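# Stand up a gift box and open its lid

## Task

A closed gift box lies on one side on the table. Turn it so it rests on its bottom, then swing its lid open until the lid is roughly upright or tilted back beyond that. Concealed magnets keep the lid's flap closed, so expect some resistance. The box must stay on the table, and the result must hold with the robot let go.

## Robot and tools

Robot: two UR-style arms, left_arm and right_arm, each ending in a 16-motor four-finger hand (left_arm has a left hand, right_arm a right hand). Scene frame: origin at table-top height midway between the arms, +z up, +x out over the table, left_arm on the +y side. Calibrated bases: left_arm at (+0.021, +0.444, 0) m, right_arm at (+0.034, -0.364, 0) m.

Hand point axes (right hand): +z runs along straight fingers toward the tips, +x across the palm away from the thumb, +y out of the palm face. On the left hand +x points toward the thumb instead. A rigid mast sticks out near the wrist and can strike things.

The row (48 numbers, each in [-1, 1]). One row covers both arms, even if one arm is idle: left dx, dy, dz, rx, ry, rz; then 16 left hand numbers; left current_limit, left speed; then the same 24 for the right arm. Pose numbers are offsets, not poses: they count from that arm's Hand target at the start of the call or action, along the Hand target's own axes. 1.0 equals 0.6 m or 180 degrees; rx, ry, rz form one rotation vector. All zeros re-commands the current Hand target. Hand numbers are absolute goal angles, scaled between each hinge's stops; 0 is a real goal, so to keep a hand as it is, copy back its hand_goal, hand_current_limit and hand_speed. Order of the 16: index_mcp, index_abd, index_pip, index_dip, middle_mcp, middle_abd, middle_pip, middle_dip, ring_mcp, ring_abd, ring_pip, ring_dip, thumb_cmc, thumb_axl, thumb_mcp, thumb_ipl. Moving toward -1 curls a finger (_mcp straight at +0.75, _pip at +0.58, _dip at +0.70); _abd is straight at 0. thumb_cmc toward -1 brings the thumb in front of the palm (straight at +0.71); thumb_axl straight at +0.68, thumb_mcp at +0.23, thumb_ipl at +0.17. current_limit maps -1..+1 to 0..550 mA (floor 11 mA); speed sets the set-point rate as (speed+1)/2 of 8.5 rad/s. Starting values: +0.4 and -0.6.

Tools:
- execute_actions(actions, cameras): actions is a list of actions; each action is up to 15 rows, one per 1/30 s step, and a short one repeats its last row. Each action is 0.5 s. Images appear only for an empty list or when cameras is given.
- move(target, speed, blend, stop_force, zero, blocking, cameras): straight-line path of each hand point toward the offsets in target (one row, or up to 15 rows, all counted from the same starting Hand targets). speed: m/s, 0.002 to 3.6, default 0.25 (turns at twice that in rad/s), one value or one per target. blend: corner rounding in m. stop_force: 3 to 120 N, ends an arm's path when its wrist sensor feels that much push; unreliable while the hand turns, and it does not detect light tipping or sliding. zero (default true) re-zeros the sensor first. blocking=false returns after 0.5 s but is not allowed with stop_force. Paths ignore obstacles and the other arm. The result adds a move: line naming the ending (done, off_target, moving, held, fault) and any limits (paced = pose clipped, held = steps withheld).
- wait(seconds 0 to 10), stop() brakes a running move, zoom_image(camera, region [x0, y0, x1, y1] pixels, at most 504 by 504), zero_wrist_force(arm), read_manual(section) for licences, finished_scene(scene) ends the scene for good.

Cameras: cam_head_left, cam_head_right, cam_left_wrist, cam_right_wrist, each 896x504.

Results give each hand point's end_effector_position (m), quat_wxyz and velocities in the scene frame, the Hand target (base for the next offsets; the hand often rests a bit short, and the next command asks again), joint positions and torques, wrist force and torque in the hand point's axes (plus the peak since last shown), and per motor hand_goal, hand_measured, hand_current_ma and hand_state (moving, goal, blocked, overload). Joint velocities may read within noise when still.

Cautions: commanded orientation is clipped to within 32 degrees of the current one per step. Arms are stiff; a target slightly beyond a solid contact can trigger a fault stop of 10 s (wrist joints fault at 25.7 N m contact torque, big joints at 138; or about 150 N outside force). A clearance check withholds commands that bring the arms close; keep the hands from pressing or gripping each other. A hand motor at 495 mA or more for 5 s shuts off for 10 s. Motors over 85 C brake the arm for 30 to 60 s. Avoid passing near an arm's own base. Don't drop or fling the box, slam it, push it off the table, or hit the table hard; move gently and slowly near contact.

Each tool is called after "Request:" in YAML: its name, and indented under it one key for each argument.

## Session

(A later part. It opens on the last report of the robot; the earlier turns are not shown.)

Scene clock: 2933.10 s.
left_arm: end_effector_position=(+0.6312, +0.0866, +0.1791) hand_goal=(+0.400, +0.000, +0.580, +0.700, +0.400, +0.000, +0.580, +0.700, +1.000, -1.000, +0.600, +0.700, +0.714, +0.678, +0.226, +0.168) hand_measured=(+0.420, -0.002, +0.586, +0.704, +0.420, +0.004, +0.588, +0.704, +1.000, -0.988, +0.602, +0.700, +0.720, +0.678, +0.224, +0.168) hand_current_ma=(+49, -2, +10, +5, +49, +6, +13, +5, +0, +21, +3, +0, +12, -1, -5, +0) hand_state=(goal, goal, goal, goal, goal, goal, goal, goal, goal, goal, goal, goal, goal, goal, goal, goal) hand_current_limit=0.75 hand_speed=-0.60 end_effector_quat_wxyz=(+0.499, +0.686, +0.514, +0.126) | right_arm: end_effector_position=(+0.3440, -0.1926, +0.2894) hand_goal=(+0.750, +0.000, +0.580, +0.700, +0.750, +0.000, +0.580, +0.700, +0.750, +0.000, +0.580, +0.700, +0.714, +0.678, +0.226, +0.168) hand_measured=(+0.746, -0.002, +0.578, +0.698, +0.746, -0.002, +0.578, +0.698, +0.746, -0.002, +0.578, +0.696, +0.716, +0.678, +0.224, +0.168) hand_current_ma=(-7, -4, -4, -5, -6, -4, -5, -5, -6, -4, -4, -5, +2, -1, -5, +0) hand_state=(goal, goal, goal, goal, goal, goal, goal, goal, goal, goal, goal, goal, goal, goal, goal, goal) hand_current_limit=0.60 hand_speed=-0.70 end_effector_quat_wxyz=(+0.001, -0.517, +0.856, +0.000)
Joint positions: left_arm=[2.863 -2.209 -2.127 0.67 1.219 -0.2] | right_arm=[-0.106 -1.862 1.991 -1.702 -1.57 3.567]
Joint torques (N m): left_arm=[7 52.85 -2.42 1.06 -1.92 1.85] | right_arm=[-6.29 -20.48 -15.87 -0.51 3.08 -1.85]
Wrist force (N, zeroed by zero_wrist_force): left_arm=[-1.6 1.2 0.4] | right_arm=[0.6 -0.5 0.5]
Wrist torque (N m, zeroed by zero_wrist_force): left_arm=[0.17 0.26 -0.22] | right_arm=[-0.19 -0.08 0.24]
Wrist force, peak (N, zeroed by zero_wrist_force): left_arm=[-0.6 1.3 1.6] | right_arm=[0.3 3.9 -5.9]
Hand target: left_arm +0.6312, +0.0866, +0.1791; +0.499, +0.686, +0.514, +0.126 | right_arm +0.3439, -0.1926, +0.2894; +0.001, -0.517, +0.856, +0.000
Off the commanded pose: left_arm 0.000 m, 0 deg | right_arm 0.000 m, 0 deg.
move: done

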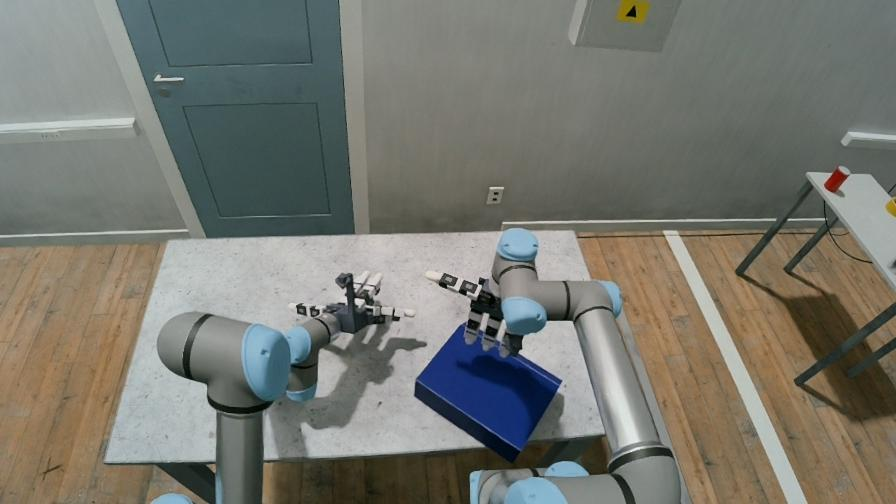

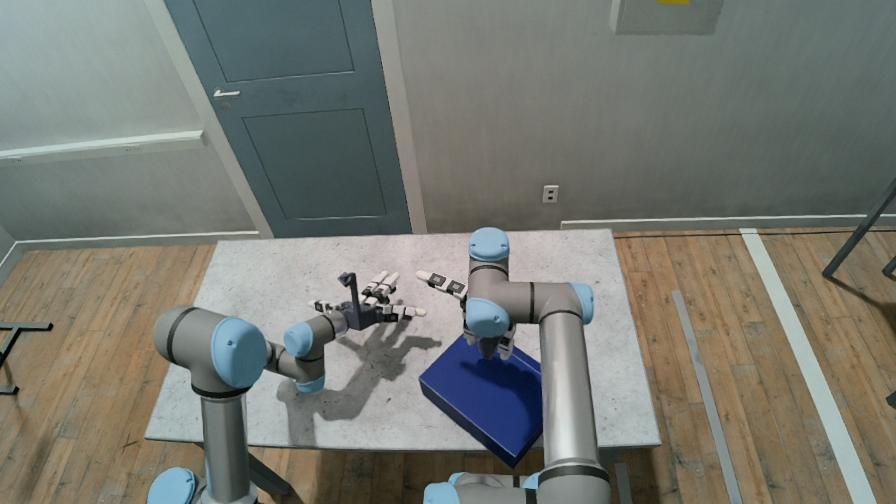

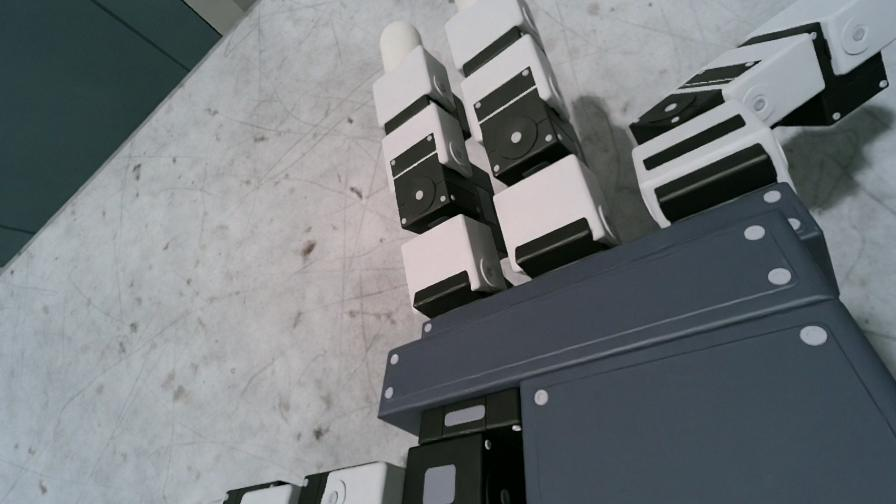

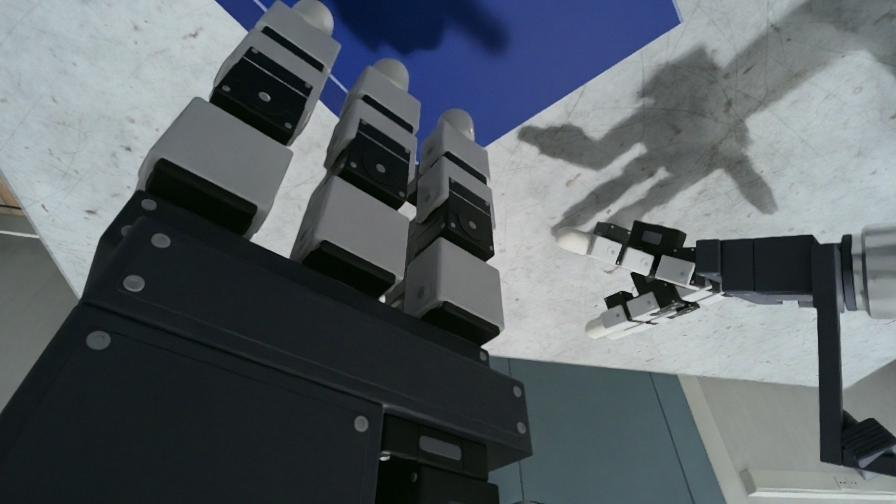

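Request:
move:
  target: [0,0,0,0,0,0,0.4,0,0.58,0.7,0.4,0,0.58,0.7,1,-1,0.6,0.7,0.714,0.678,0.226,0.168,0.5,-0.6, 0,0,0.15,0,0,0,0.75,0,0.58,0.7,0.75,0,0.58,0.7,0.75,0,0.58,0.7,0.714,0.678,0.226,0.168,0.75,-0.7]
  speed: 0.025
  stop_force: 9

Scene clock: 2947.07 s.
left_arm: end_effector_position=(+0.6312, +0.0866, +0.1791) hand_goal=(+0.400, +0.000, +0.580, +0.700, +0.400, +0.000, +0.580, +0.700, +1.000, -1.000, +0.600, +0.700, +0.714, +0.678, +0.226, +0.168) hand_measured=(+0.420, -0.002, +0.586, +0.704, +0.420, +0.004, +0.588, +0.704, +1.000, -0.988, +0.602, +0.700, +0.720, +0.678, +0.224, +0.168) hand_current_ma=(+49, -2, +10, +5, +49, +6, +13, +5, +0, +21, +3, +0, +12, -1, -5, +0) hand_state=(goal, goal, goal, goal, goal, goal, goal, goal, goal, goal, goal, goal, goal, goal, goal, goal) hand_current_limit=0.50 hand_speed=-0.60 end_effector_quat_wxyz=(+0.499, +0.686, +0.514, +0.126) | right_arm: end_effector_position=(+0.3440, -0.1926, +0.2268) hand_goal=(+0.750, +0.000, +0.580, +0.700, +0.750, +0.000, +0.580, +0.700, +0.750, +0.000, +0.580, +0.700, +0.714, +0.678, +0.226, +0.168) hand_measured=(+0.746, -0.004, +0.578, +0.698, +0.746, -0.002, +0.578, +0.698, +0.746, -0.004, +0.578, +0.696, +0.716, +0.678, +0.224, +0.168) hand_current_ma=(-9, -5, -4, -5, -8, -4, -4, -5, -8, -4, -4, -5, +2, -1, -5, +0) hand_state=(goal, goal, goal, goal, goal, goal, goal, goal, goal, goal, goal, goal, goal, goal, goal, goal) hand_current_limit=0.75 hand_speed=-0.70 end_effector_quat_wxyz=(+0.001, -0.517, +0.856, +0.000)
Joint positions: left_arm=[2.863 -2.209 -2.127 0.67 1.219 -0.2] | right_arm=[-0.106 -1.826 2.13 -1.876 -1.57 3.567]
Joint torques (N m): left_arm=[9.19 53.15 -2.1 0.91 -1.9 1.92] | right_arm=[1.98 -20.06 -31.34 0.12 -1.43 1.19]
Wrist force (N, zeroed by zero_wrist_force): left_arm=[-1.4 0.9 0.4] | right_arm=[0.6 -0.6 -5.7]
Wrist torque (N m, zeroed by zero_wrist_force): left_arm=[0.14 0.24 -0.20] | right_arm=[0.32 0.24 0.22]
Wrist force, peak (N, zeroed by zero_wrist_force): left_arm=[-1.6 0.9 0.6] | right_arm=[1.7 -0.4 -20.7]
Hand target: left_arm +0.6312, +0.0866, +0.1791; +0.499, +0.686, +0.514, +0.126 | right_arm +0.3440, -0.1926, +0.2268; +0.001, -0.517, +0.856, +0.000 (not the last commanded pose)
Off the commanded pose: left_arm 0.000 m, 0 deg | right_arm 0.027 m, 0 deg.
move: contact (right_arm)

Request:
move:
  target:
    - [0,0,0,0,0,0,0.4,0,0.58,0.7,0.4,0,0.58,0.7,1,-1,0.6,0.7,0.714,0.678,0.226,0.168,0.5,-0.6, 0,0,0.005,0,0,0,0.75,0,0.58,0.7,0.75,0,0.58,0.7,0.75,0,0.58,0.7,0.714,0.678,0.226,0.168,0.75,-0.7]
    - [0,0,0,0,0,0,0.4,0,0.58,0.7,0.4,0,0.58,0.7,1,-1,0.6,0.7,0.714,0.678,0.226,0.168,0.5,-0.6, -0.133,-0.167,0.005,0,0,0,0.75,0,0.58,0.7,0.75,0,0.58,0.7,0.75,0,0.58,0.7,0.714,0.678,0.226,0.168,0.75,-0.7]
  speed: 0.04
  cameras: ["cam_head_left","cam_right_wrist"]

Request:
zoom_image:
  camera: "cam_head_left"
  region: [400, 300, 600, 460]

Scene clock: 2959.73 s.
left_arm: end_effector_position=(+0.6312, +0.0866, +0.1791) hand_goal=(+0.400, +0.000, +0.580, +0.700, +0.400, +0.000, +0.580, +0.700, +1.000, -1.000, +0.600, +0.700, +0.714, +0.678, +0.226, +0.168) hand_measured=(+0.420, -0.002, +0.586, +0.704, +0.420, +0.004, +0.588, +0.704, +1.000, -0.988, +0.602, +0.700, +0.720, +0.678, +0.224, +0.168) hand_current_ma=(+49, -2, +10, +5, +49, +6, +13, +5, +0, +21, +3, +0, +12, -1, -5, +0) hand_state=(goal, goal, goal, goal, goal, goal, goal, goal, goal, goal, goal, goal, goal, goal, goal, goal) hand_current_limit=0.50 hand_speed=-0.60 end_effector_quat_wxyz=(+0.499, +0.686, +0.514, +0.126) | right_arm: end_effector_position=(+0.4697, -0.1687, +0.2240) hand_goal=(+0.750, +0.000, +0.580, +0.700, +0.750, +0.000, +0.580, +0.700, +0.750, +0.000, +0.580, +0.700, +0.714, +0.678, +0.226, +0.168) hand_measured=(+0.674, -0.092, +0.538, +0.672, +0.678, -0.098, +0.532, +0.670, +0.682, -0.100, +0.536, +0.668, +0.716, +0.678, +0.224, +0.168) hand_current_ma=(-290, -285, -129, -81, -270, -312, -151, -85, -253, -316, -137, -89, +2, -1, -5, +0) hand_state=(blocked, blocked, blocked, blocked, blocked, blocked, blocked, blocked, blocked, blocked, blocked, blocked, goal, goal, goal, goal) hand_current_limit=0.75 hand_speed=-0.70 end_effector_quat_wxyz=(+0.001, -0.517, +0.856, +0.000)
Joint positions: left_arm=[2.863 -2.209 -2.127 0.67 1.219 -0.2] | right_arm=[-0.043 -1.497 1.842 -1.917 -1.57 3.63]
Joint torques (N m): left_arm=[7.01 53.88 -2.82 1.17 -1.9 1.44] | right_arm=[6.05 -2.92 -28.67 -2.03 -1.42 2.33]
Wrist force (N, zeroed by zero_wrist_force): left_arm=[-1.5 0.8 0.3] | right_arm=[5.4 6.6 -19.6]
Wrist torque (N m, zeroed by zero_wrist_force): left_arm=[0.14 0.25 -0.20] | right_arm=[0.37 1.51 0.48]
Wrist force, peak (N, zeroed by zero_wrist_force): left_arm=[-1.7 1.2 0.5] | right_arm=[4.7 0.2 -54.3]
Hand target: left_arm +0.6312, +0.0866, +0.1791; +0.499, +0.686, +0.514, +0.126 | right_arm +0.4698, -0.1687, +0.2240; +0.001, -0.517, +0.856, +0.000
Off the commanded pose: left_arm 0.000 m, 0 deg | right_arm 0.000 m, 0 deg.
move: done
Images, in order (width x height): cam_head_left 896x504, cam_right_wrist 896x504.

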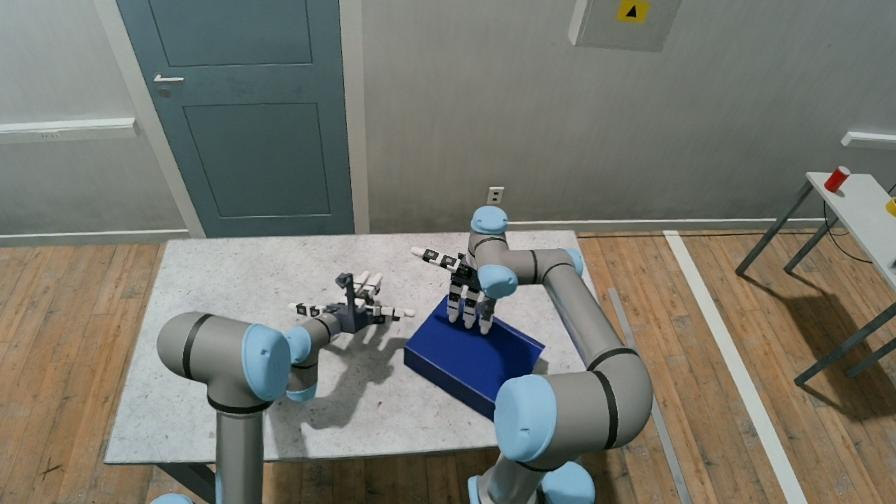

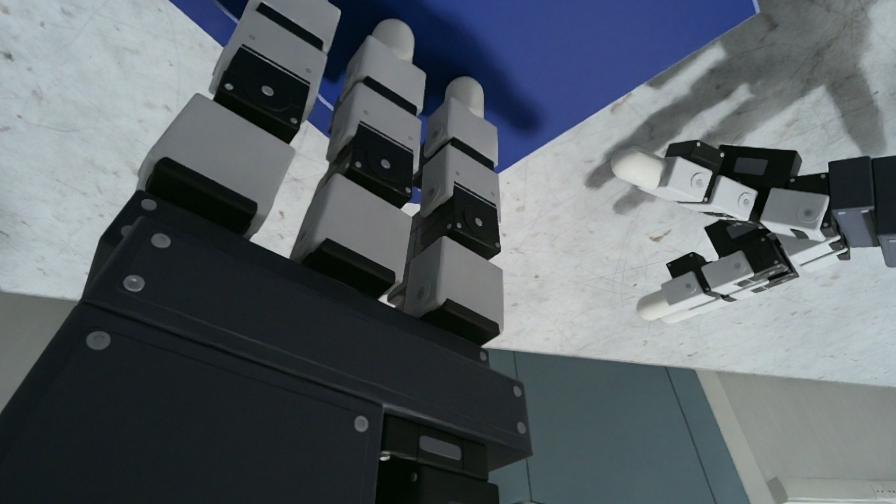

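Scaled by 2.520 from the camera's 896x504 image, which has a finer 1280x720 frame.

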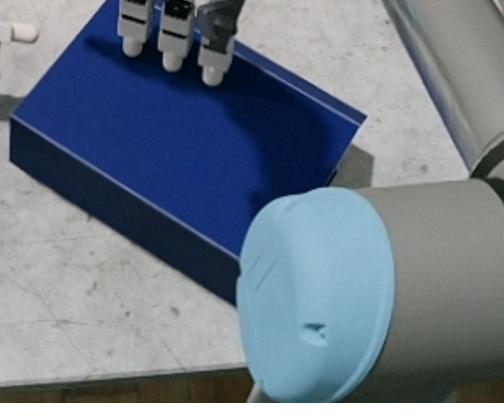

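Request:
move:
  target:
    - [0,0,0,0,0,0,0.4,0,0.58,0.7,0.4,0,0.58,0.7,1,-1,0.6,0.7,0.714,0.678,0.226,0.168,0.5,-0.6, -0.1,-0.1,-0.001,0,0,0,0.75,0,0.58,0.7,0.75,0,0.58,0.7,0.75,0,0.58,0.7,0.714,0.678,0.226,0.168,0.75,-0.7]
    - [0,0,0,0,0,0,0.4,0,0.58,0.7,0.4,0,0.58,0.7,1,-1,0.6,0.7,0.714,0.678,0.226,0.168,0.5,-0.6, -0.1,-0.1,-0.12,0,0,0,0.75,0,0.58,0.7,0.75,0,0.58,0.7,0.75,0,0.58,0.7,0.714,0.678,0.226,0.168,0.75,-0.7]
    - [0,0,0,0,0,0,0.4,0,0.58,0.7,0.4,0,0.58,0.7,1,-1,0.6,0.7,0.714,0.678,0.226,0.168,0.5,-0.6, -0.1,-0.36,-0.12,0,0,0,0.75,0,0.58,0.7,0.75,0,0.58,0.7,0.75,0,0.58,0.7,0.714,0.678,0.226,0.168,0.75,-0.7]
  speed: [0.04,0.08,0.15]
  cameras: ["cam_head_left","cam_right_wrist","cam_left_wrist"]

Request:
zoom_image:
  camera: "cam_head_left"
  region: [370, 260, 570, 420]

Scene clock: 2981.67 s.
left_arm: end_effector_position=(+0.6312, +0.0866, +0.1791) hand_goal=(+0.400, +0.000, +0.580, +0.700, +0.400, +0.000, +0.580, +0.700, +1.000, -1.000, +0.600, +0.700, +0.714, +0.678, +0.226, +0.168) hand_measured=(+0.420, -0.002, +0.586, +0.704, +0.420, +0.004, +0.588, +0.704, +0.982, -0.998, +0.588, +0.694, +0.720, +0.678, +0.224, +0.168) hand_current_ma=(+49, -2, +10, +5, +49, +6, +13, +5, -46, +2, -25, -11, +12, -1, -5, +0) hand_state=(goal, goal, goal, goal, goal, goal, goal, goal, goal, goal, goal, goal, goal, goal, goal, goal) hand_current_limit=0.50 hand_speed=-0.60 end_effector_quat_wxyz=(+0.499, +0.686, +0.514, +0.126) | right_arm: end_effector_position=(+0.6887, -0.2163, +0.2962) hand_goal=(+0.750, +0.000, +0.580, +0.700, +0.750, +0.000, +0.580, +0.700, +0.750, +0.000, +0.580, +0.700, +0.714, +0.678, +0.226, +0.168) hand_measured=(+0.746, -0.004, +0.578, +0.698, +0.746, -0.002, +0.578, +0.698, +0.746, -0.002, +0.578, +0.696, +0.716, +0.678, +0.224, +0.168) hand_current_ma=(-7, -4, -4, -5, -7, -4, -5, -5, -7, -4, -4, -5, +2, -1, -5, +0) hand_state=(goal, goal, goal, goal, goal, goal, goal, goal, goal, goal, goal, goal, goal, goal, goal, goal) hand_current_limit=0.75 hand_speed=-0.70 end_effector_quat_wxyz=(+0.001, -0.517, +0.856, +0.000)
Joint positions: left_arm=[2.863 -2.209 -2.127 0.67 1.219 -0.2] | right_arm=[-0.111 -1.027 1.029 -1.573 -1.57 3.563]
Joint torques (N m): left_arm=[-6.86 42.31 -1.44 0.9 -1.92 1.63] | right_arm=[-5.78 -31.07 -36.29 -0.48 -2.86 -1.77]
Wrist force (N, zeroed by zero_wrist_force): left_arm=[0.3 2.2 -0.1] | right_arm=[1.2 -0.6 0.3]
Wrist torque (N m, zeroed by zero_wrist_force): left_arm=[0.12 0.21 -0.28] | right_arm=[-0.14 -0.13 0.24]
Wrist force, peak (N, zeroed by zero_wrist_force): left_arm=[2.4 4.3 -1.8] | right_arm=[5.5 6.7 -20.7]
Hand target: left_arm +0.6312, +0.0866, +0.1791; +0.499, +0.686, +0.514, +0.126 | right_arm +0.6888, -0.2163, +0.2962; +0.001, -0.517, +0.856, +0.000
Off the commanded pose: left_arm 0.000 m, 0 deg | right_arm 0.000 m, 0 deg.
move: done
Images, in order (width x height): cam_head_left 896x504, cam_left_wrist 896x504, cam_right_wrist 896x504.

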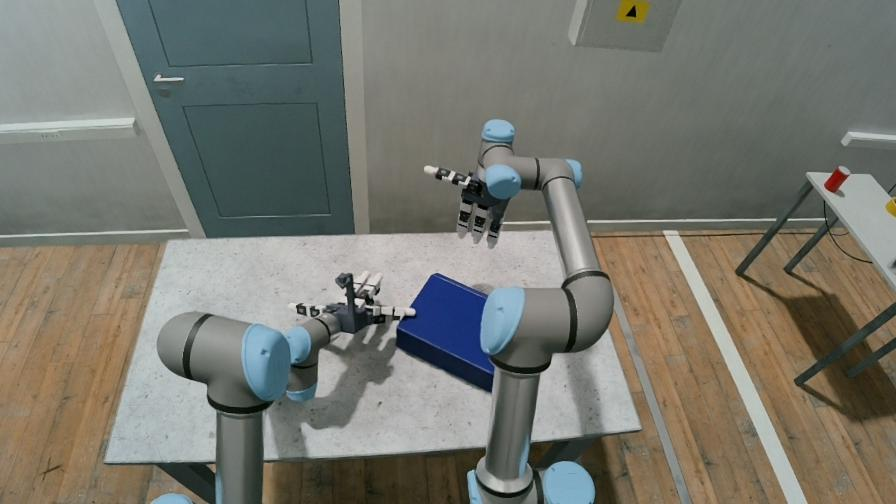

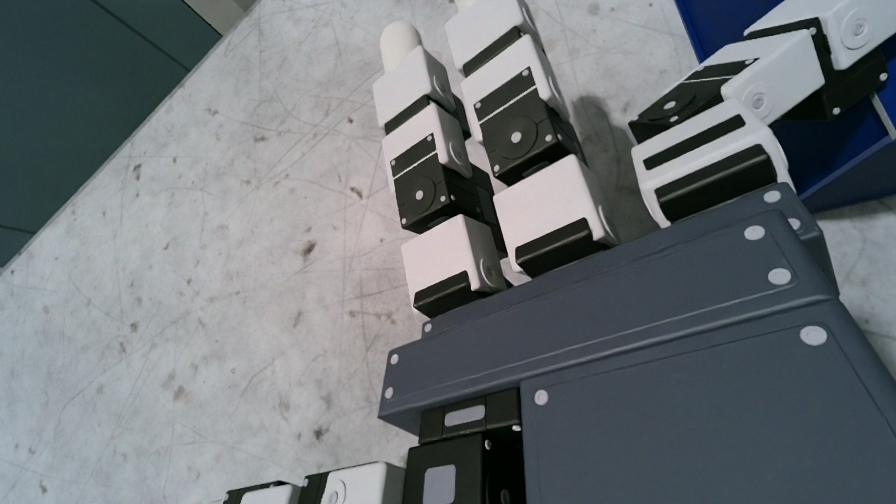

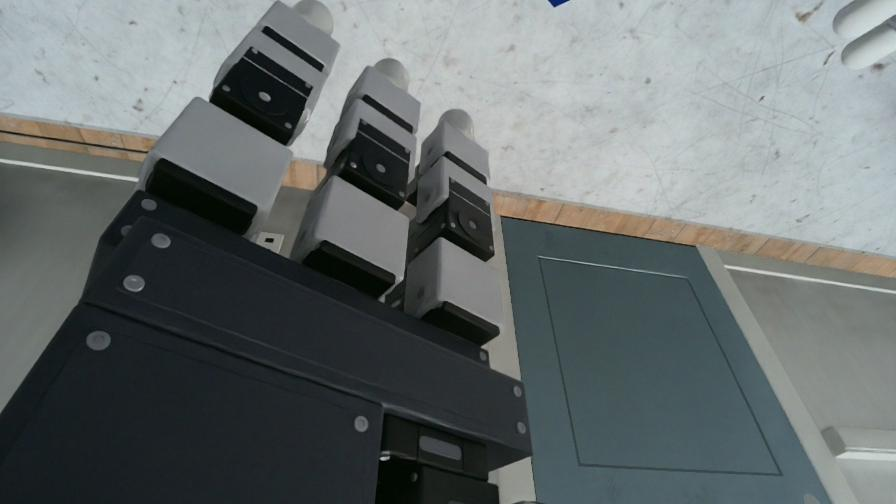

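Scaled by 2.520 from the camera's 896x504 image, which has a finer 1280x720 frame.

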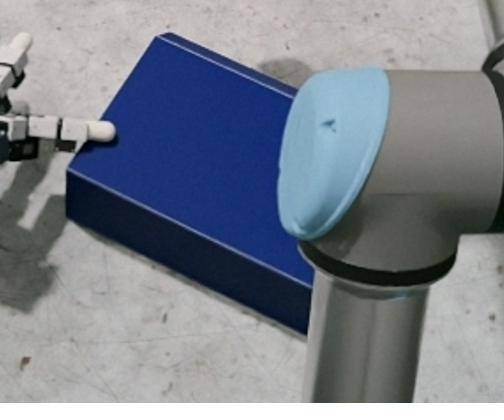

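Request:
move:
  target: [0.037,0.165,-0.095,0,0,0,0.4,0,0.58,0.7,0.4,0,0.58,0.7,1,-1,0.6,0.7,0.714,0.678,0.226,0.168,0.5,-0.6, 0,-0.08,-0.05,-0.22,0,0,0.75,0,0.58,0.7,0.75,0,0.58,0.7,0.75,0,0.58,0.7,0.714,0.678,0.226,0.168,0.5,-0.7]
  speed: 0.2
  cameras: ["cam_head_left","cam_right_wrist","cam_left_wrist"]

Request:
zoom_image:
  camera: "cam_head_left"
  region: [370, 260, 570, 420]

Scene clock: 2997.53 s.
left_arm: end_effector_position=(+0.6592, +0.1394, +0.2789) hand_goal=(+0.400, +0.000, +0.580, +0.700, +0.400, +0.000, +0.580, +0.700, +1.000, -1.000, +0.600, +0.700, +0.714, +0.678, +0.226, +0.168) hand_measured=(+0.420, -0.002, +0.586, +0.704, +0.420, +0.004, +0.588, +0.704, +1.000, -0.996, +0.598, +0.698, +0.720, +0.678, +0.224, +0.168) hand_current_ma=(+49, -2, +10, +5, +49, +6, +13, +5, +0, +6, -1, -4, +12, -1, -5, +0) hand_state=(goal, goal, goal, goal, goal, goal, goal, goal, goal, goal, goal, goal, goal, goal, goal, goal) hand_current_limit=0.50 hand_speed=-0.60 end_effector_quat_wxyz=(+0.499, +0.686, +0.514, +0.126) | right_arm: end_effector_position=(+0.7296, -0.2386, +0.3254) hand_goal=(+0.750, +0.000, +0.580, +0.700, +0.750, +0.000, +0.580, +0.700, +0.750, +0.000, +0.580, +0.700, +0.714, +0.678, +0.226, +0.168) hand_measured=(+0.752, -0.004, +0.578, +0.698, +0.752, -0.002, +0.578, +0.698, +0.752, -0.002, +0.578, +0.698, +0.716, +0.678, +0.224, +0.168) hand_current_ma=(+3, -4, -2, -4, +3, -4, -2, -4, +3, -4, -2, -5, +4, -1, -5, +0) hand_state=(goal, goal, goal, goal, goal, goal, goal, goal, goal, goal, goal, goal, goal, goal, goal, goal) hand_current_limit=0.50 hand_speed=-0.70 end_effector_quat_wxyz=(-0.089, -0.449, +0.845, +0.277)
Joint positions: left_arm=[2.992 -1.959 -2.117 0.382 1.108 -0.128] | right_arm=[-0.231 -0.464 0.035 -0.632 -1.258 3.468]
Joint torques (N m): left_arm=[7.45 47.47 24.81 0.94 -2.08 1.59] | right_arm=[-5.79 -43.74 -32.71 0.65 3.48 2.21]
Wrist force (N, zeroed by zero_wrist_force): left_arm=[-1.3 0.8 0.5] | right_arm=[0.7 -1.2 0.1]
Wrist torque (N m, zeroed by zero_wrist_force): left_arm=[0.11 0.24 -0.18] | right_arm=[-0.12 0.05 0.03]
Wrist force, peak (N, zeroed by zero_wrist_force): left_arm=[-0.6 3.7 -0.4] | right_arm=[1.4 -0.9 0.6]
Hand target: left_arm +0.6592, +0.1395, +0.2789; +0.499, +0.686, +0.514, +0.126 | right_arm +0.7312, -0.2387, +0.3262; -0.174, -0.486, +0.806, +0.290
Off the commanded pose: left_arm 0.000 m, 0 deg | right_arm 0.002 m, 12 deg.
elbow stopped short (right arm): the move would have taken joint 3 (elbow) straighter than the controller allows.
move: off_target (right_arm)
Images, in order (width x height): cam_head_left 896x504, cam_left_wrist 896x504, cam_right_wrist 896x504.

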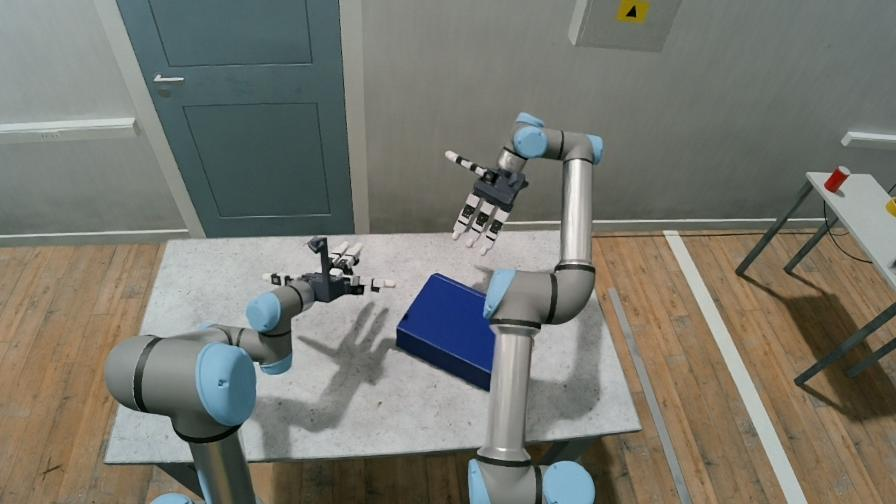

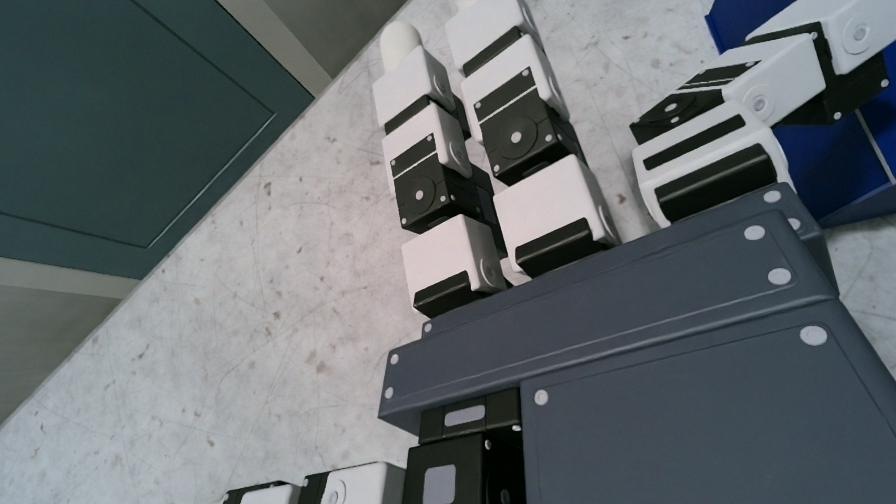

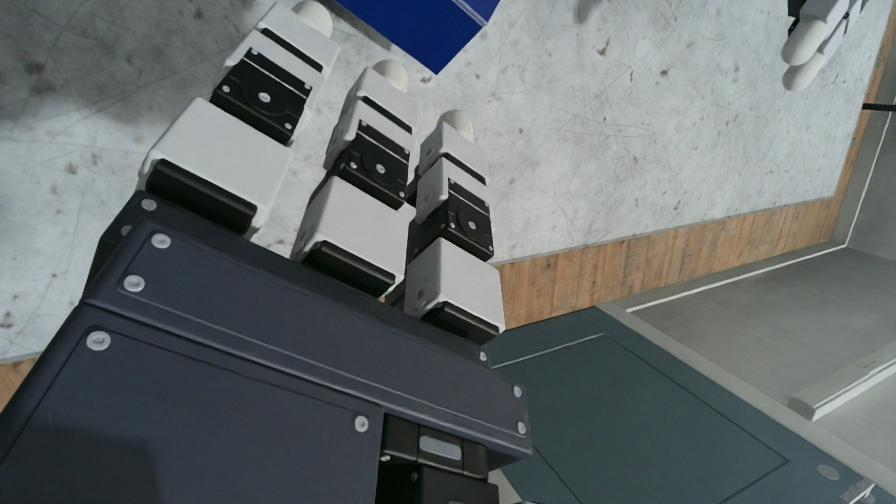

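Scaled by 2.520 from the camera's 896x504 image, which has a finer 1280x720 frame.

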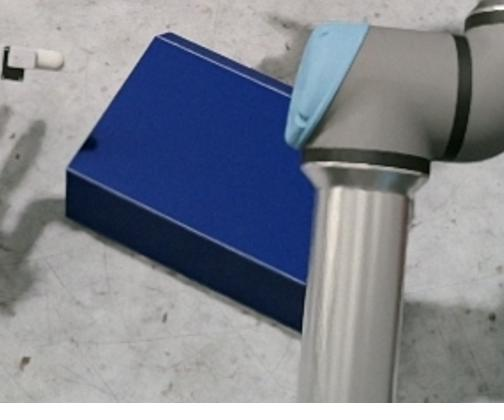

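Request:
move:
  target:
    - [0.1018,0.0558,0.303,0,0,0,-0.2,0,0.3,0.5,-0.2,0,0.3,0.5,1,-1,0.6,0.7,0.714,0.678,0.226,0.168,0.6,-0.6, 0.25,0,-0.05,0.2,0,0,0.75,0,0.58,0.7,0.75,0,0.58,0.7,0.75,0,0.58,0.7,0.714,0.678,0.226,0.168,0.5,-0.7]
    - [0.0688,-0.0843,0.3963,0,0,0,-0.2,0,0.3,0.5,-0.2,0,0.3,0.5,1,-1,0.6,0.7,0.714,0.678,0.226,0.168,0.6,-0.6, 0.25,0,-0.05,0.2,0,0,0.75,0,0.58,0.7,0.75,0,0.58,0.7,0.75,0,0.58,0.7,0.714,0.678,0.226,0.168,0.5,-0.7]
  speed: [0.2,0.08]
  cameras: ["cam_head_left","cam_right_wrist","cam_left_wrist"]

Request:
zoom_image:
  camera: "cam_head_left"
  region: [370, 220, 570, 380]

Scene clock: 3047.50 s.
left_arm: end_effector_position=(+0.8113, +0.0404, +0.1121) hand_goal=(-0.200, +0.000, +0.300, +0.500, -0.200, +0.000, +0.300, +0.500, +1.000, -1.000, +0.600, +0.700, +0.714, +0.678, +0.226, +0.168) hand_measured=(-0.184, -0.002, +0.304, +0.502, -0.184, +0.004, +0.306, +0.504, +1.000, -0.996, +0.600, +0.698, +0.720, +0.678, +0.224, +0.168) hand_current_ma=(+40, -2, +7, +4, +40, +6, +9, +5, +0, +6, -1, -4, +12, -1, -5, +0) hand_state=(goal, goal, goal, goal, goal, goal, goal, goal, goal, goal, goal, goal, goal, goal, goal, goal) hand_current_limit=0.60 hand_speed=-0.60 end_effector_quat_wxyz=(+0.499, +0.686, +0.514, +0.126) | right_arm: end_effector_position=(+0.6782, -0.3804, +0.3492) hand_goal=(+0.750, +0.000, +0.580, +0.700, +0.750, +0.000, +0.580, +0.700, +0.750, +0.000, +0.580, +0.700, +0.714, +0.678, +0.226, +0.168) hand_measured=(+0.752, -0.004, +0.578, +0.698, +0.752, -0.002, +0.578, +0.698, +0.752, -0.002, +0.578, +0.698, +0.716, +0.678, +0.224, +0.168) hand_current_ma=(+3, -4, -2, -4, +3, -4, -2, -4, +3, -4, -2, -5, +5, -1, -5, +0) hand_state=(goal, goal, goal, goal, goal, goal, goal, goal, goal, goal, goal, goal, goal, goal, goal, goal) hand_current_limit=0.50 hand_speed=-0.70 end_effector_quat_wxyz=(-0.016, -0.516, +0.856, +0.027)
Joint positions: left_arm=[2.872 -2.568 -1.533 0.434 1.212 -0.196] | right_arm=[-0.346 -1.011 0.867 -1.365 -1.559 3.327]
Joint torques (N m): left_arm=[-5.36 44.21 24.48 5.18 1.27 -0.85] | right_arm=[-6.6 -56.36 -15.37 -4.06 -2.68 -1.84]
Wrist force (N, zeroed by zero_wrist_force): left_arm=[-1.3 0.8 0.2] | right_arm=[1.1 -0.7 0.3]
Wrist torque (N m, zeroed by zero_wrist_force): left_arm=[0.11 0.19 -0.05] | right_arm=[-0.19 -0.12 0.23]
Wrist force, peak (N, zeroed by zero_wrist_force): left_arm=[-1.6 0.7 0.5] | right_arm=[1.9 -0.9 0.1]
Hand target: left_arm +0.8113, +0.0403, +0.1119; +0.499, +0.686, +0.514, +0.126 | right_arm +0.6782, -0.3804, +0.3492; -0.016, -0.516, +0.856, +0.027
Off the commanded pose: left_arm 0.000 m, 0 deg | right_arm 0.000 m, 0 deg.
move: done
Images, in order (width x height): cam_head_left 896x504, cam_left_wrist 896x504, cam_right_wrist 896x504.

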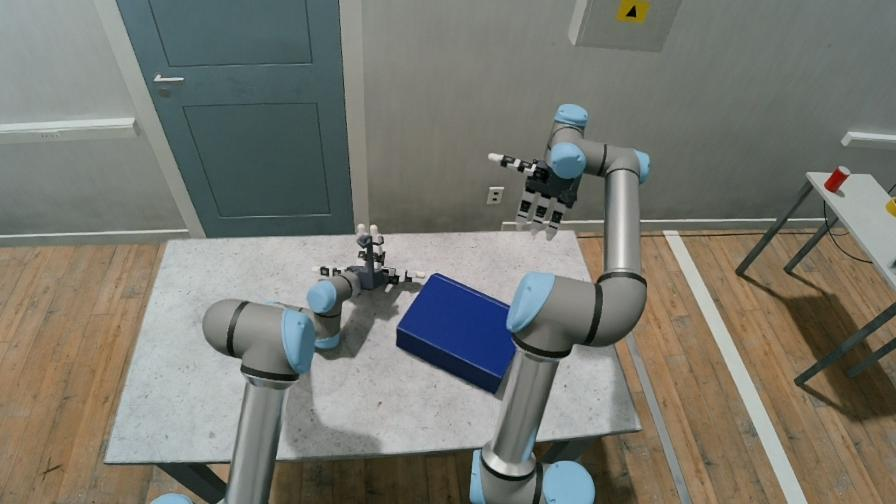

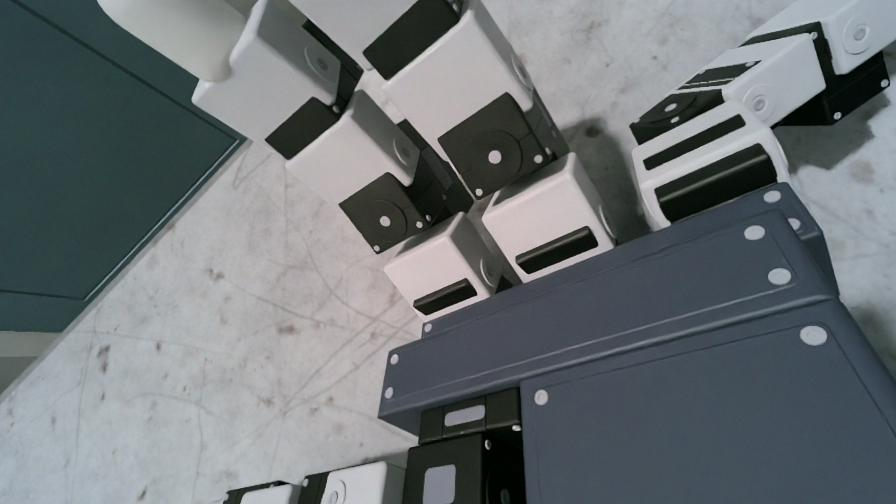

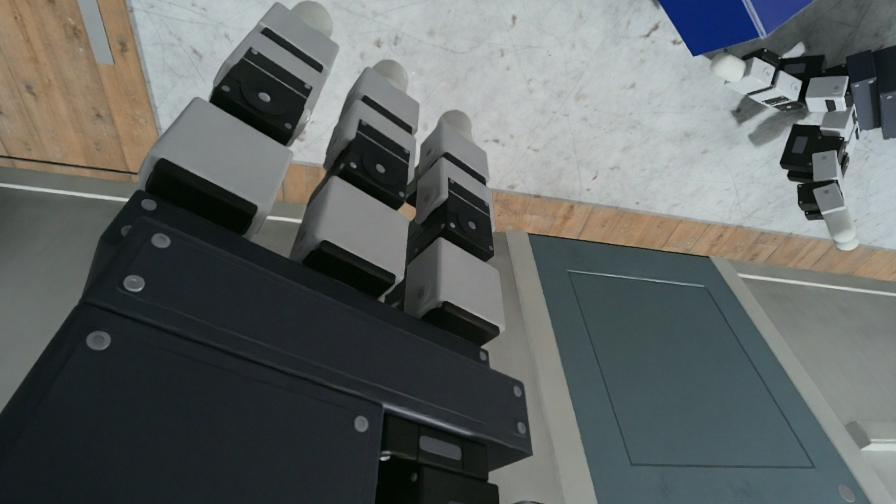

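Scaled by 2.520 from the camera's 896x504 image, which has a finer 1280x720 frame.

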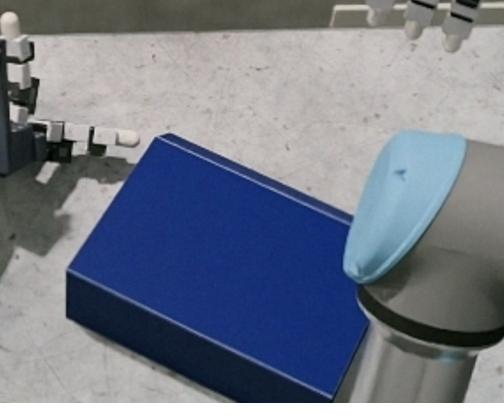

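Request:
zoom_image:
  camera: "cam_right_wrist"
  region: [640, 0, 860, 130]

Scaled by 2.291 from the camera's 896x504 image, which has a finer 1280x720 frame.

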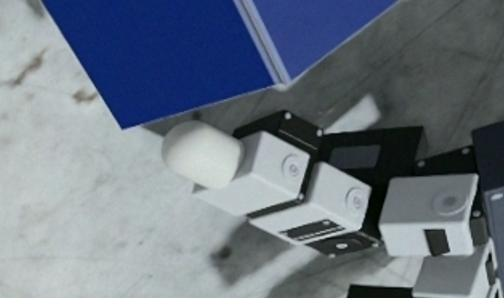

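Request:
move:
  target: [-0.118,-0.0453,0.007,0,0,0,-0.2,0,0.3,0.5,-0.2,0,0.3,0.5,1,-1,0.6,0.7,0.714,0.678,0.226,0.168,0.7,-0.6, 0,0,0,0,0,0,0.75,0,0.58,0.7,0.75,0,0.58,0.7,0.75,0,0.58,0.7,0.714,0.678,0.226,0.168,0.5,-0.7]
  speed: 0.03
  stop_force: 5
  cameras: ["cam_head_left","cam_right_wrist"]

Request:
zoom_image:
  camera: "cam_right_wrist"
  region: [640, 0, 860, 130]

Scene clock: 3064.70 s.
left_arm: end_effector_position=(+0.7673, -0.0216, +0.1120) hand_goal=(-0.200, +0.000, +0.300, +0.500, -0.200, +0.000, +0.300, +0.500, +1.000, -1.000, +0.600, +0.700, +0.714, +0.678, +0.226, +0.168) hand_measured=(-0.184, -0.002, +0.304, +0.502, -0.184, +0.004, +0.306, +0.504, +0.994, -0.988, +0.596, +0.698, +0.720, +0.678, +0.224, +0.168) hand_current_ma=(+40, -2, +7, +4, +40, +6, +9, +5, -11, +20, -7, -3, +12, -1, -5, +0) hand_state=(goal, goal, goal, goal, goal, goal, goal, goal, goal, goal, goal, goal, goal, goal, goal, goal) hand_current_limit=0.70 hand_speed=-0.60 end_effector_quat_wxyz=(+0.499, +0.686, +0.514, +0.126) | right_arm: end_effector_position=(+0.6782, -0.3804, +0.3492) hand_goal=(+0.750, +0.000, +0.580, +0.700, +0.750, +0.000, +0.580, +0.700, +0.750, +0.000, +0.580, +0.700, +0.714, +0.678, +0.226, +0.168) hand_measured=(+0.752, -0.004, +0.578, +0.698, +0.752, -0.002, +0.578, +0.698, +0.752, -0.002, +0.578, +0.698, +0.716, +0.678, +0.224, +0.168) hand_current_ma=(+3, -4, -2, -4, +3, -4, -2, -4, +3, -4, -2, -5, +5, -1, -5, +0) hand_state=(goal, goal, goal, goal, goal, goal, goal, goal, goal, goal, goal, goal, goal, goal, goal, goal) hand_current_limit=0.50 hand_speed=-0.70 end_effector_quat_wxyz=(-0.016, -0.516, +0.856, +0.027)
Joint positions: left_arm=[2.756 -2.563 -1.549 0.463 1.313 -0.256] | right_arm=[-0.346 -1.011 0.867 -1.365 -1.559 3.327]
Joint torques (N m): left_arm=[-8.27 50.91 5.02 5.1 0.82 -0.86] | right_arm=[-6.23 -56.35 -15.81 -4.05 -0.68 -1.78]
Wrist force (N, zeroed by zero_wrist_force): left_arm=[0.1 2.6 0.5] | right_arm=[0.7 -0.6 0.1]
Wrist torque (N m, zeroed by zero_wrist_force): left_arm=[0.07 0.31 -0.02] | right_arm=[-0.16 -0.07 0.20]
Wrist force, peak (N, zeroed by zero_wrist_force): left_arm=[0.1 2.6 0.8] | right_arm=[1.3 -0.6 0.7]
Hand target: left_arm +0.7673, -0.0216, +0.1120; +0.499, +0.686, +0.514, +0.126 | right_arm +0.6782, -0.3804, +0.3492; -0.016, -0.516, +0.856, +0.027
Off the commanded pose: left_arm 0.000 m, 0 deg | right_arm 0.000 m, 0 deg.
move: done
Images, in order (width x height): cam_head_left 896x504, cam_right_wrist 896x504.

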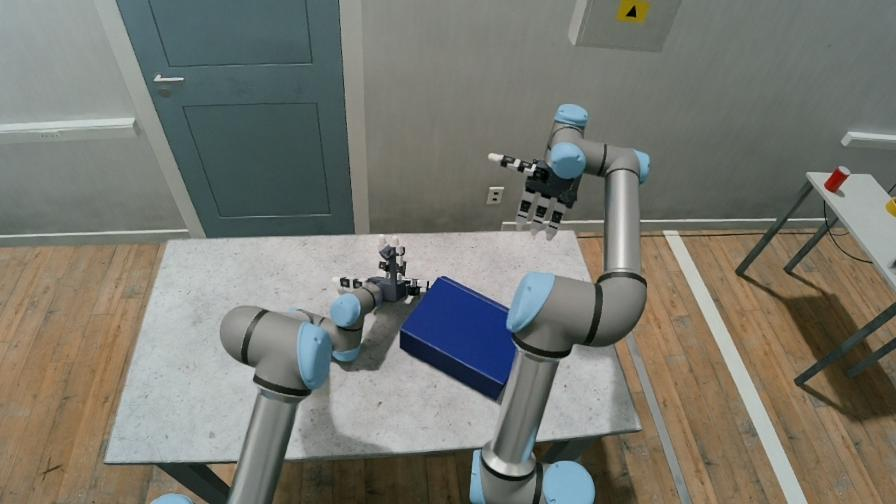

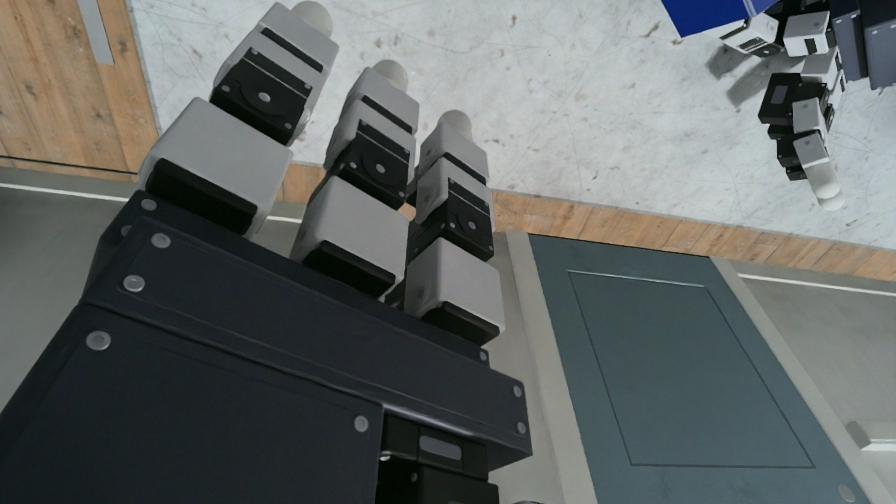

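Scaled by 2.291 from the camera's 896x504 image, which has a finer 1280x720 frame.

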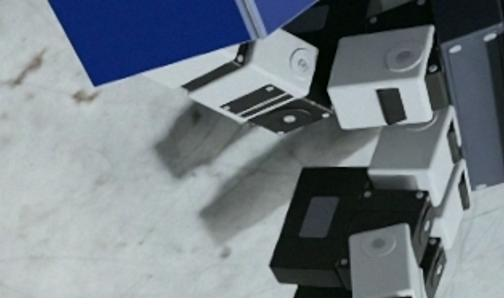

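Request:
move:
  target: [-0.057,0.1357,-0.0783,0,0,0,-0.2,0,0.3,0.5,-0.2,0,0.3,0.5,1,-1,0.6,0.7,0.714,0.678,0.226,0.168,0.7,-0.6, 0,0,0,0,0,0,0.75,0,0.58,0.7,0.75,0,0.58,0.7,0.75,0,0.58,0.7,0.714,0.678,0.226,0.168,0.5,-0.7]
  speed: 0.03
  stop_force: 8
  cameras: ["cam_head_left","cam_right_wrist"]

Request:
zoom_image:
  camera: "cam_right_wrist"
  region: [640, 0, 860, 130]

Request:
zoom_image:
  camera: "cam_head_left"
  region: [370, 240, 570, 400]

Scene clock: 3079.47 s.
left_arm: end_effector_position=(+0.7672, -0.0217, +0.2120) hand_goal=(-0.200, +0.000, +0.300, +0.500, -0.200, +0.000, +0.300, +0.500, +1.000, -1.000, +0.600, +0.700, +0.714, +0.678, +0.226, +0.168) hand_measured=(-0.184, -0.002, +0.304, +0.502, -0.184, +0.004, +0.306, +0.504, +1.000, -0.978, +0.612, +0.704, +0.720, +0.678, +0.224, +0.168) hand_current_ma=(+40, -2, +7, +4, +40, +6, +9, +5, +0, +43, +26, +7, +12, -1, -5, +0) hand_state=(goal, goal, goal, goal, goal, goal, goal, goal, goal, blocked, goal, goal, goal, goal, goal, goal) hand_current_limit=0.70 hand_speed=-0.60 end_effector_quat_wxyz=(+0.499, +0.686, +0.514, +0.126) | right_arm: end_effector_position=(+0.6782, -0.3804, +0.3492) hand_goal=(+0.750, +0.000, +0.580, +0.700, +0.750, +0.000, +0.580, +0.700, +0.750, +0.000, +0.580, +0.700, +0.714, +0.678, +0.226, +0.168) hand_measured=(+0.752, -0.004, +0.578, +0.698, +0.752, -0.002, +0.578, +0.698, +0.752, -0.002, +0.578, +0.698, +0.716, +0.678, +0.224, +0.168) hand_current_ma=(+3, -4, -2, -4, +3, -4, -2, -4, +3, -4, -2, -5, +5, -1, -5, +0) hand_state=(goal, goal, goal, goal, goal, goal, goal, goal, goal, goal, goal, goal, goal, goal, goal, goal) hand_current_limit=0.50 hand_speed=-0.70 end_effector_quat_wxyz=(-0.016, -0.516, +0.856, +0.027)
Joint positions: left_arm=[2.755 -2.38 -1.573 0.305 1.313 -0.256] | right_arm=[-0.346 -1.011 0.867 -1.365 -1.559 3.327]
Joint torques (N m): left_arm=[-3.37 69.04 27.05 1.35 1.29 0.4] | right_arm=[-5.77 -55.87 -15.81 -4.11 1.67 -1.78]
Wrist force (N, zeroed by zero_wrist_force): left_arm=[-1.0 -0.3 0.2] | right_arm=[0.9 -0.6 0.5]
Wrist torque (N m, zeroed by zero_wrist_force): left_arm=[0.18 0.20 0.14] | right_arm=[-0.19 -0.11 0.22]
Wrist force, peak (N, zeroed by zero_wrist_force): left_arm=[-0.1 2.8 0.9] | right_arm=[1.2 -0.9 0.4]
Hand target: left_arm +0.7672, -0.0217, +0.2120; +0.499, +0.686, +0.514, +0.126 | right_arm +0.6782, -0.3804, +0.3492; -0.016, -0.516, +0.856, +0.027
Off the commanded pose: left_arm 0.000 m, 0 deg | right_arm 0.000 m, 0 deg.
move: done
Images, in order (width x height): cam_head_left 896x504, cam_right_wrist 896x504.

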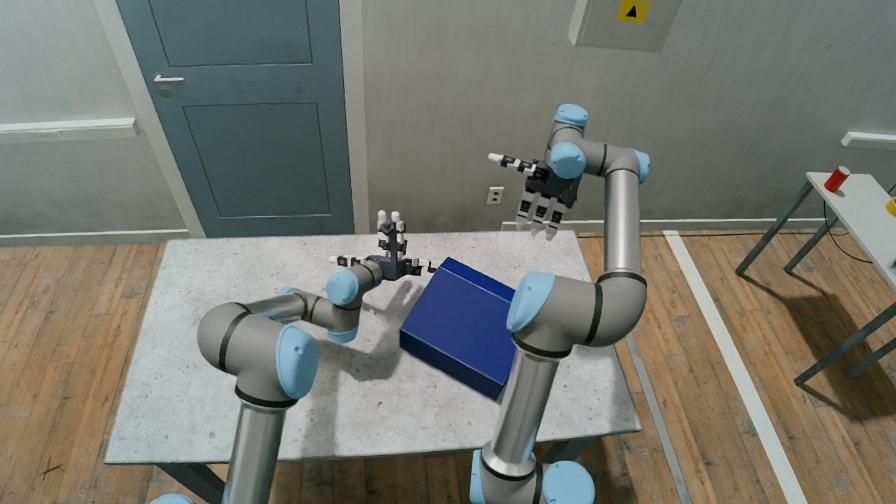

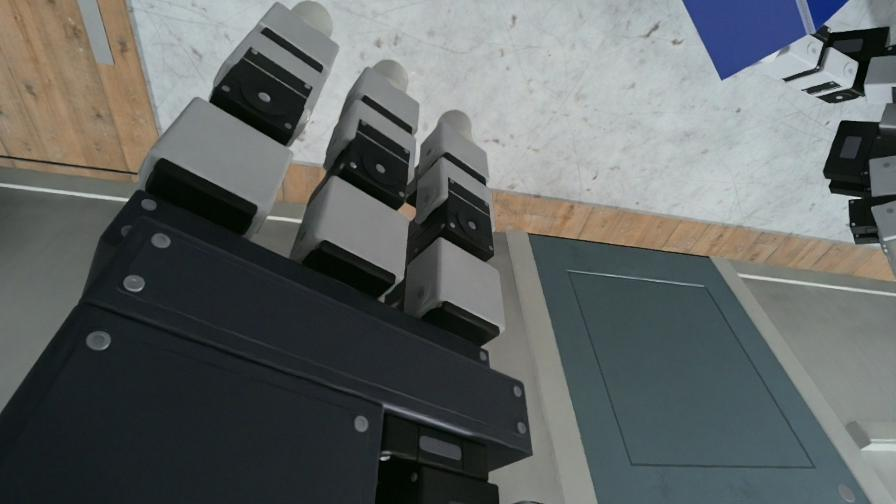

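Scaled by 2.291 from the camera's 896x504 image, which has a finer 1280x720 frame.

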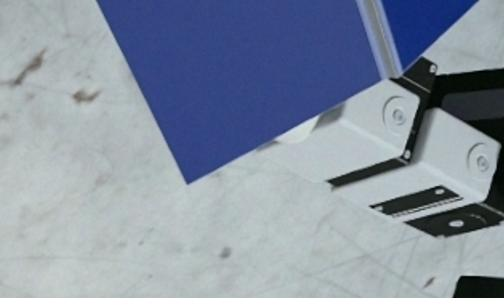

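Scaled by 2.520 from the camera's 896x504 image, which has a finer 1280x720 frame.

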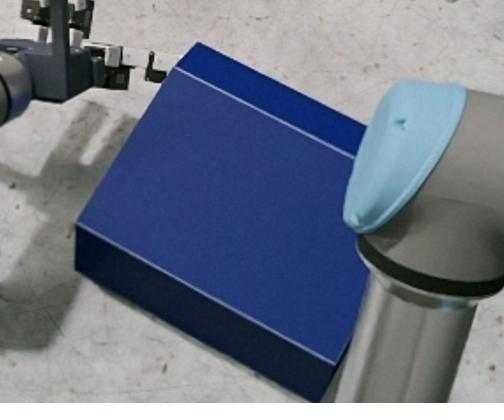

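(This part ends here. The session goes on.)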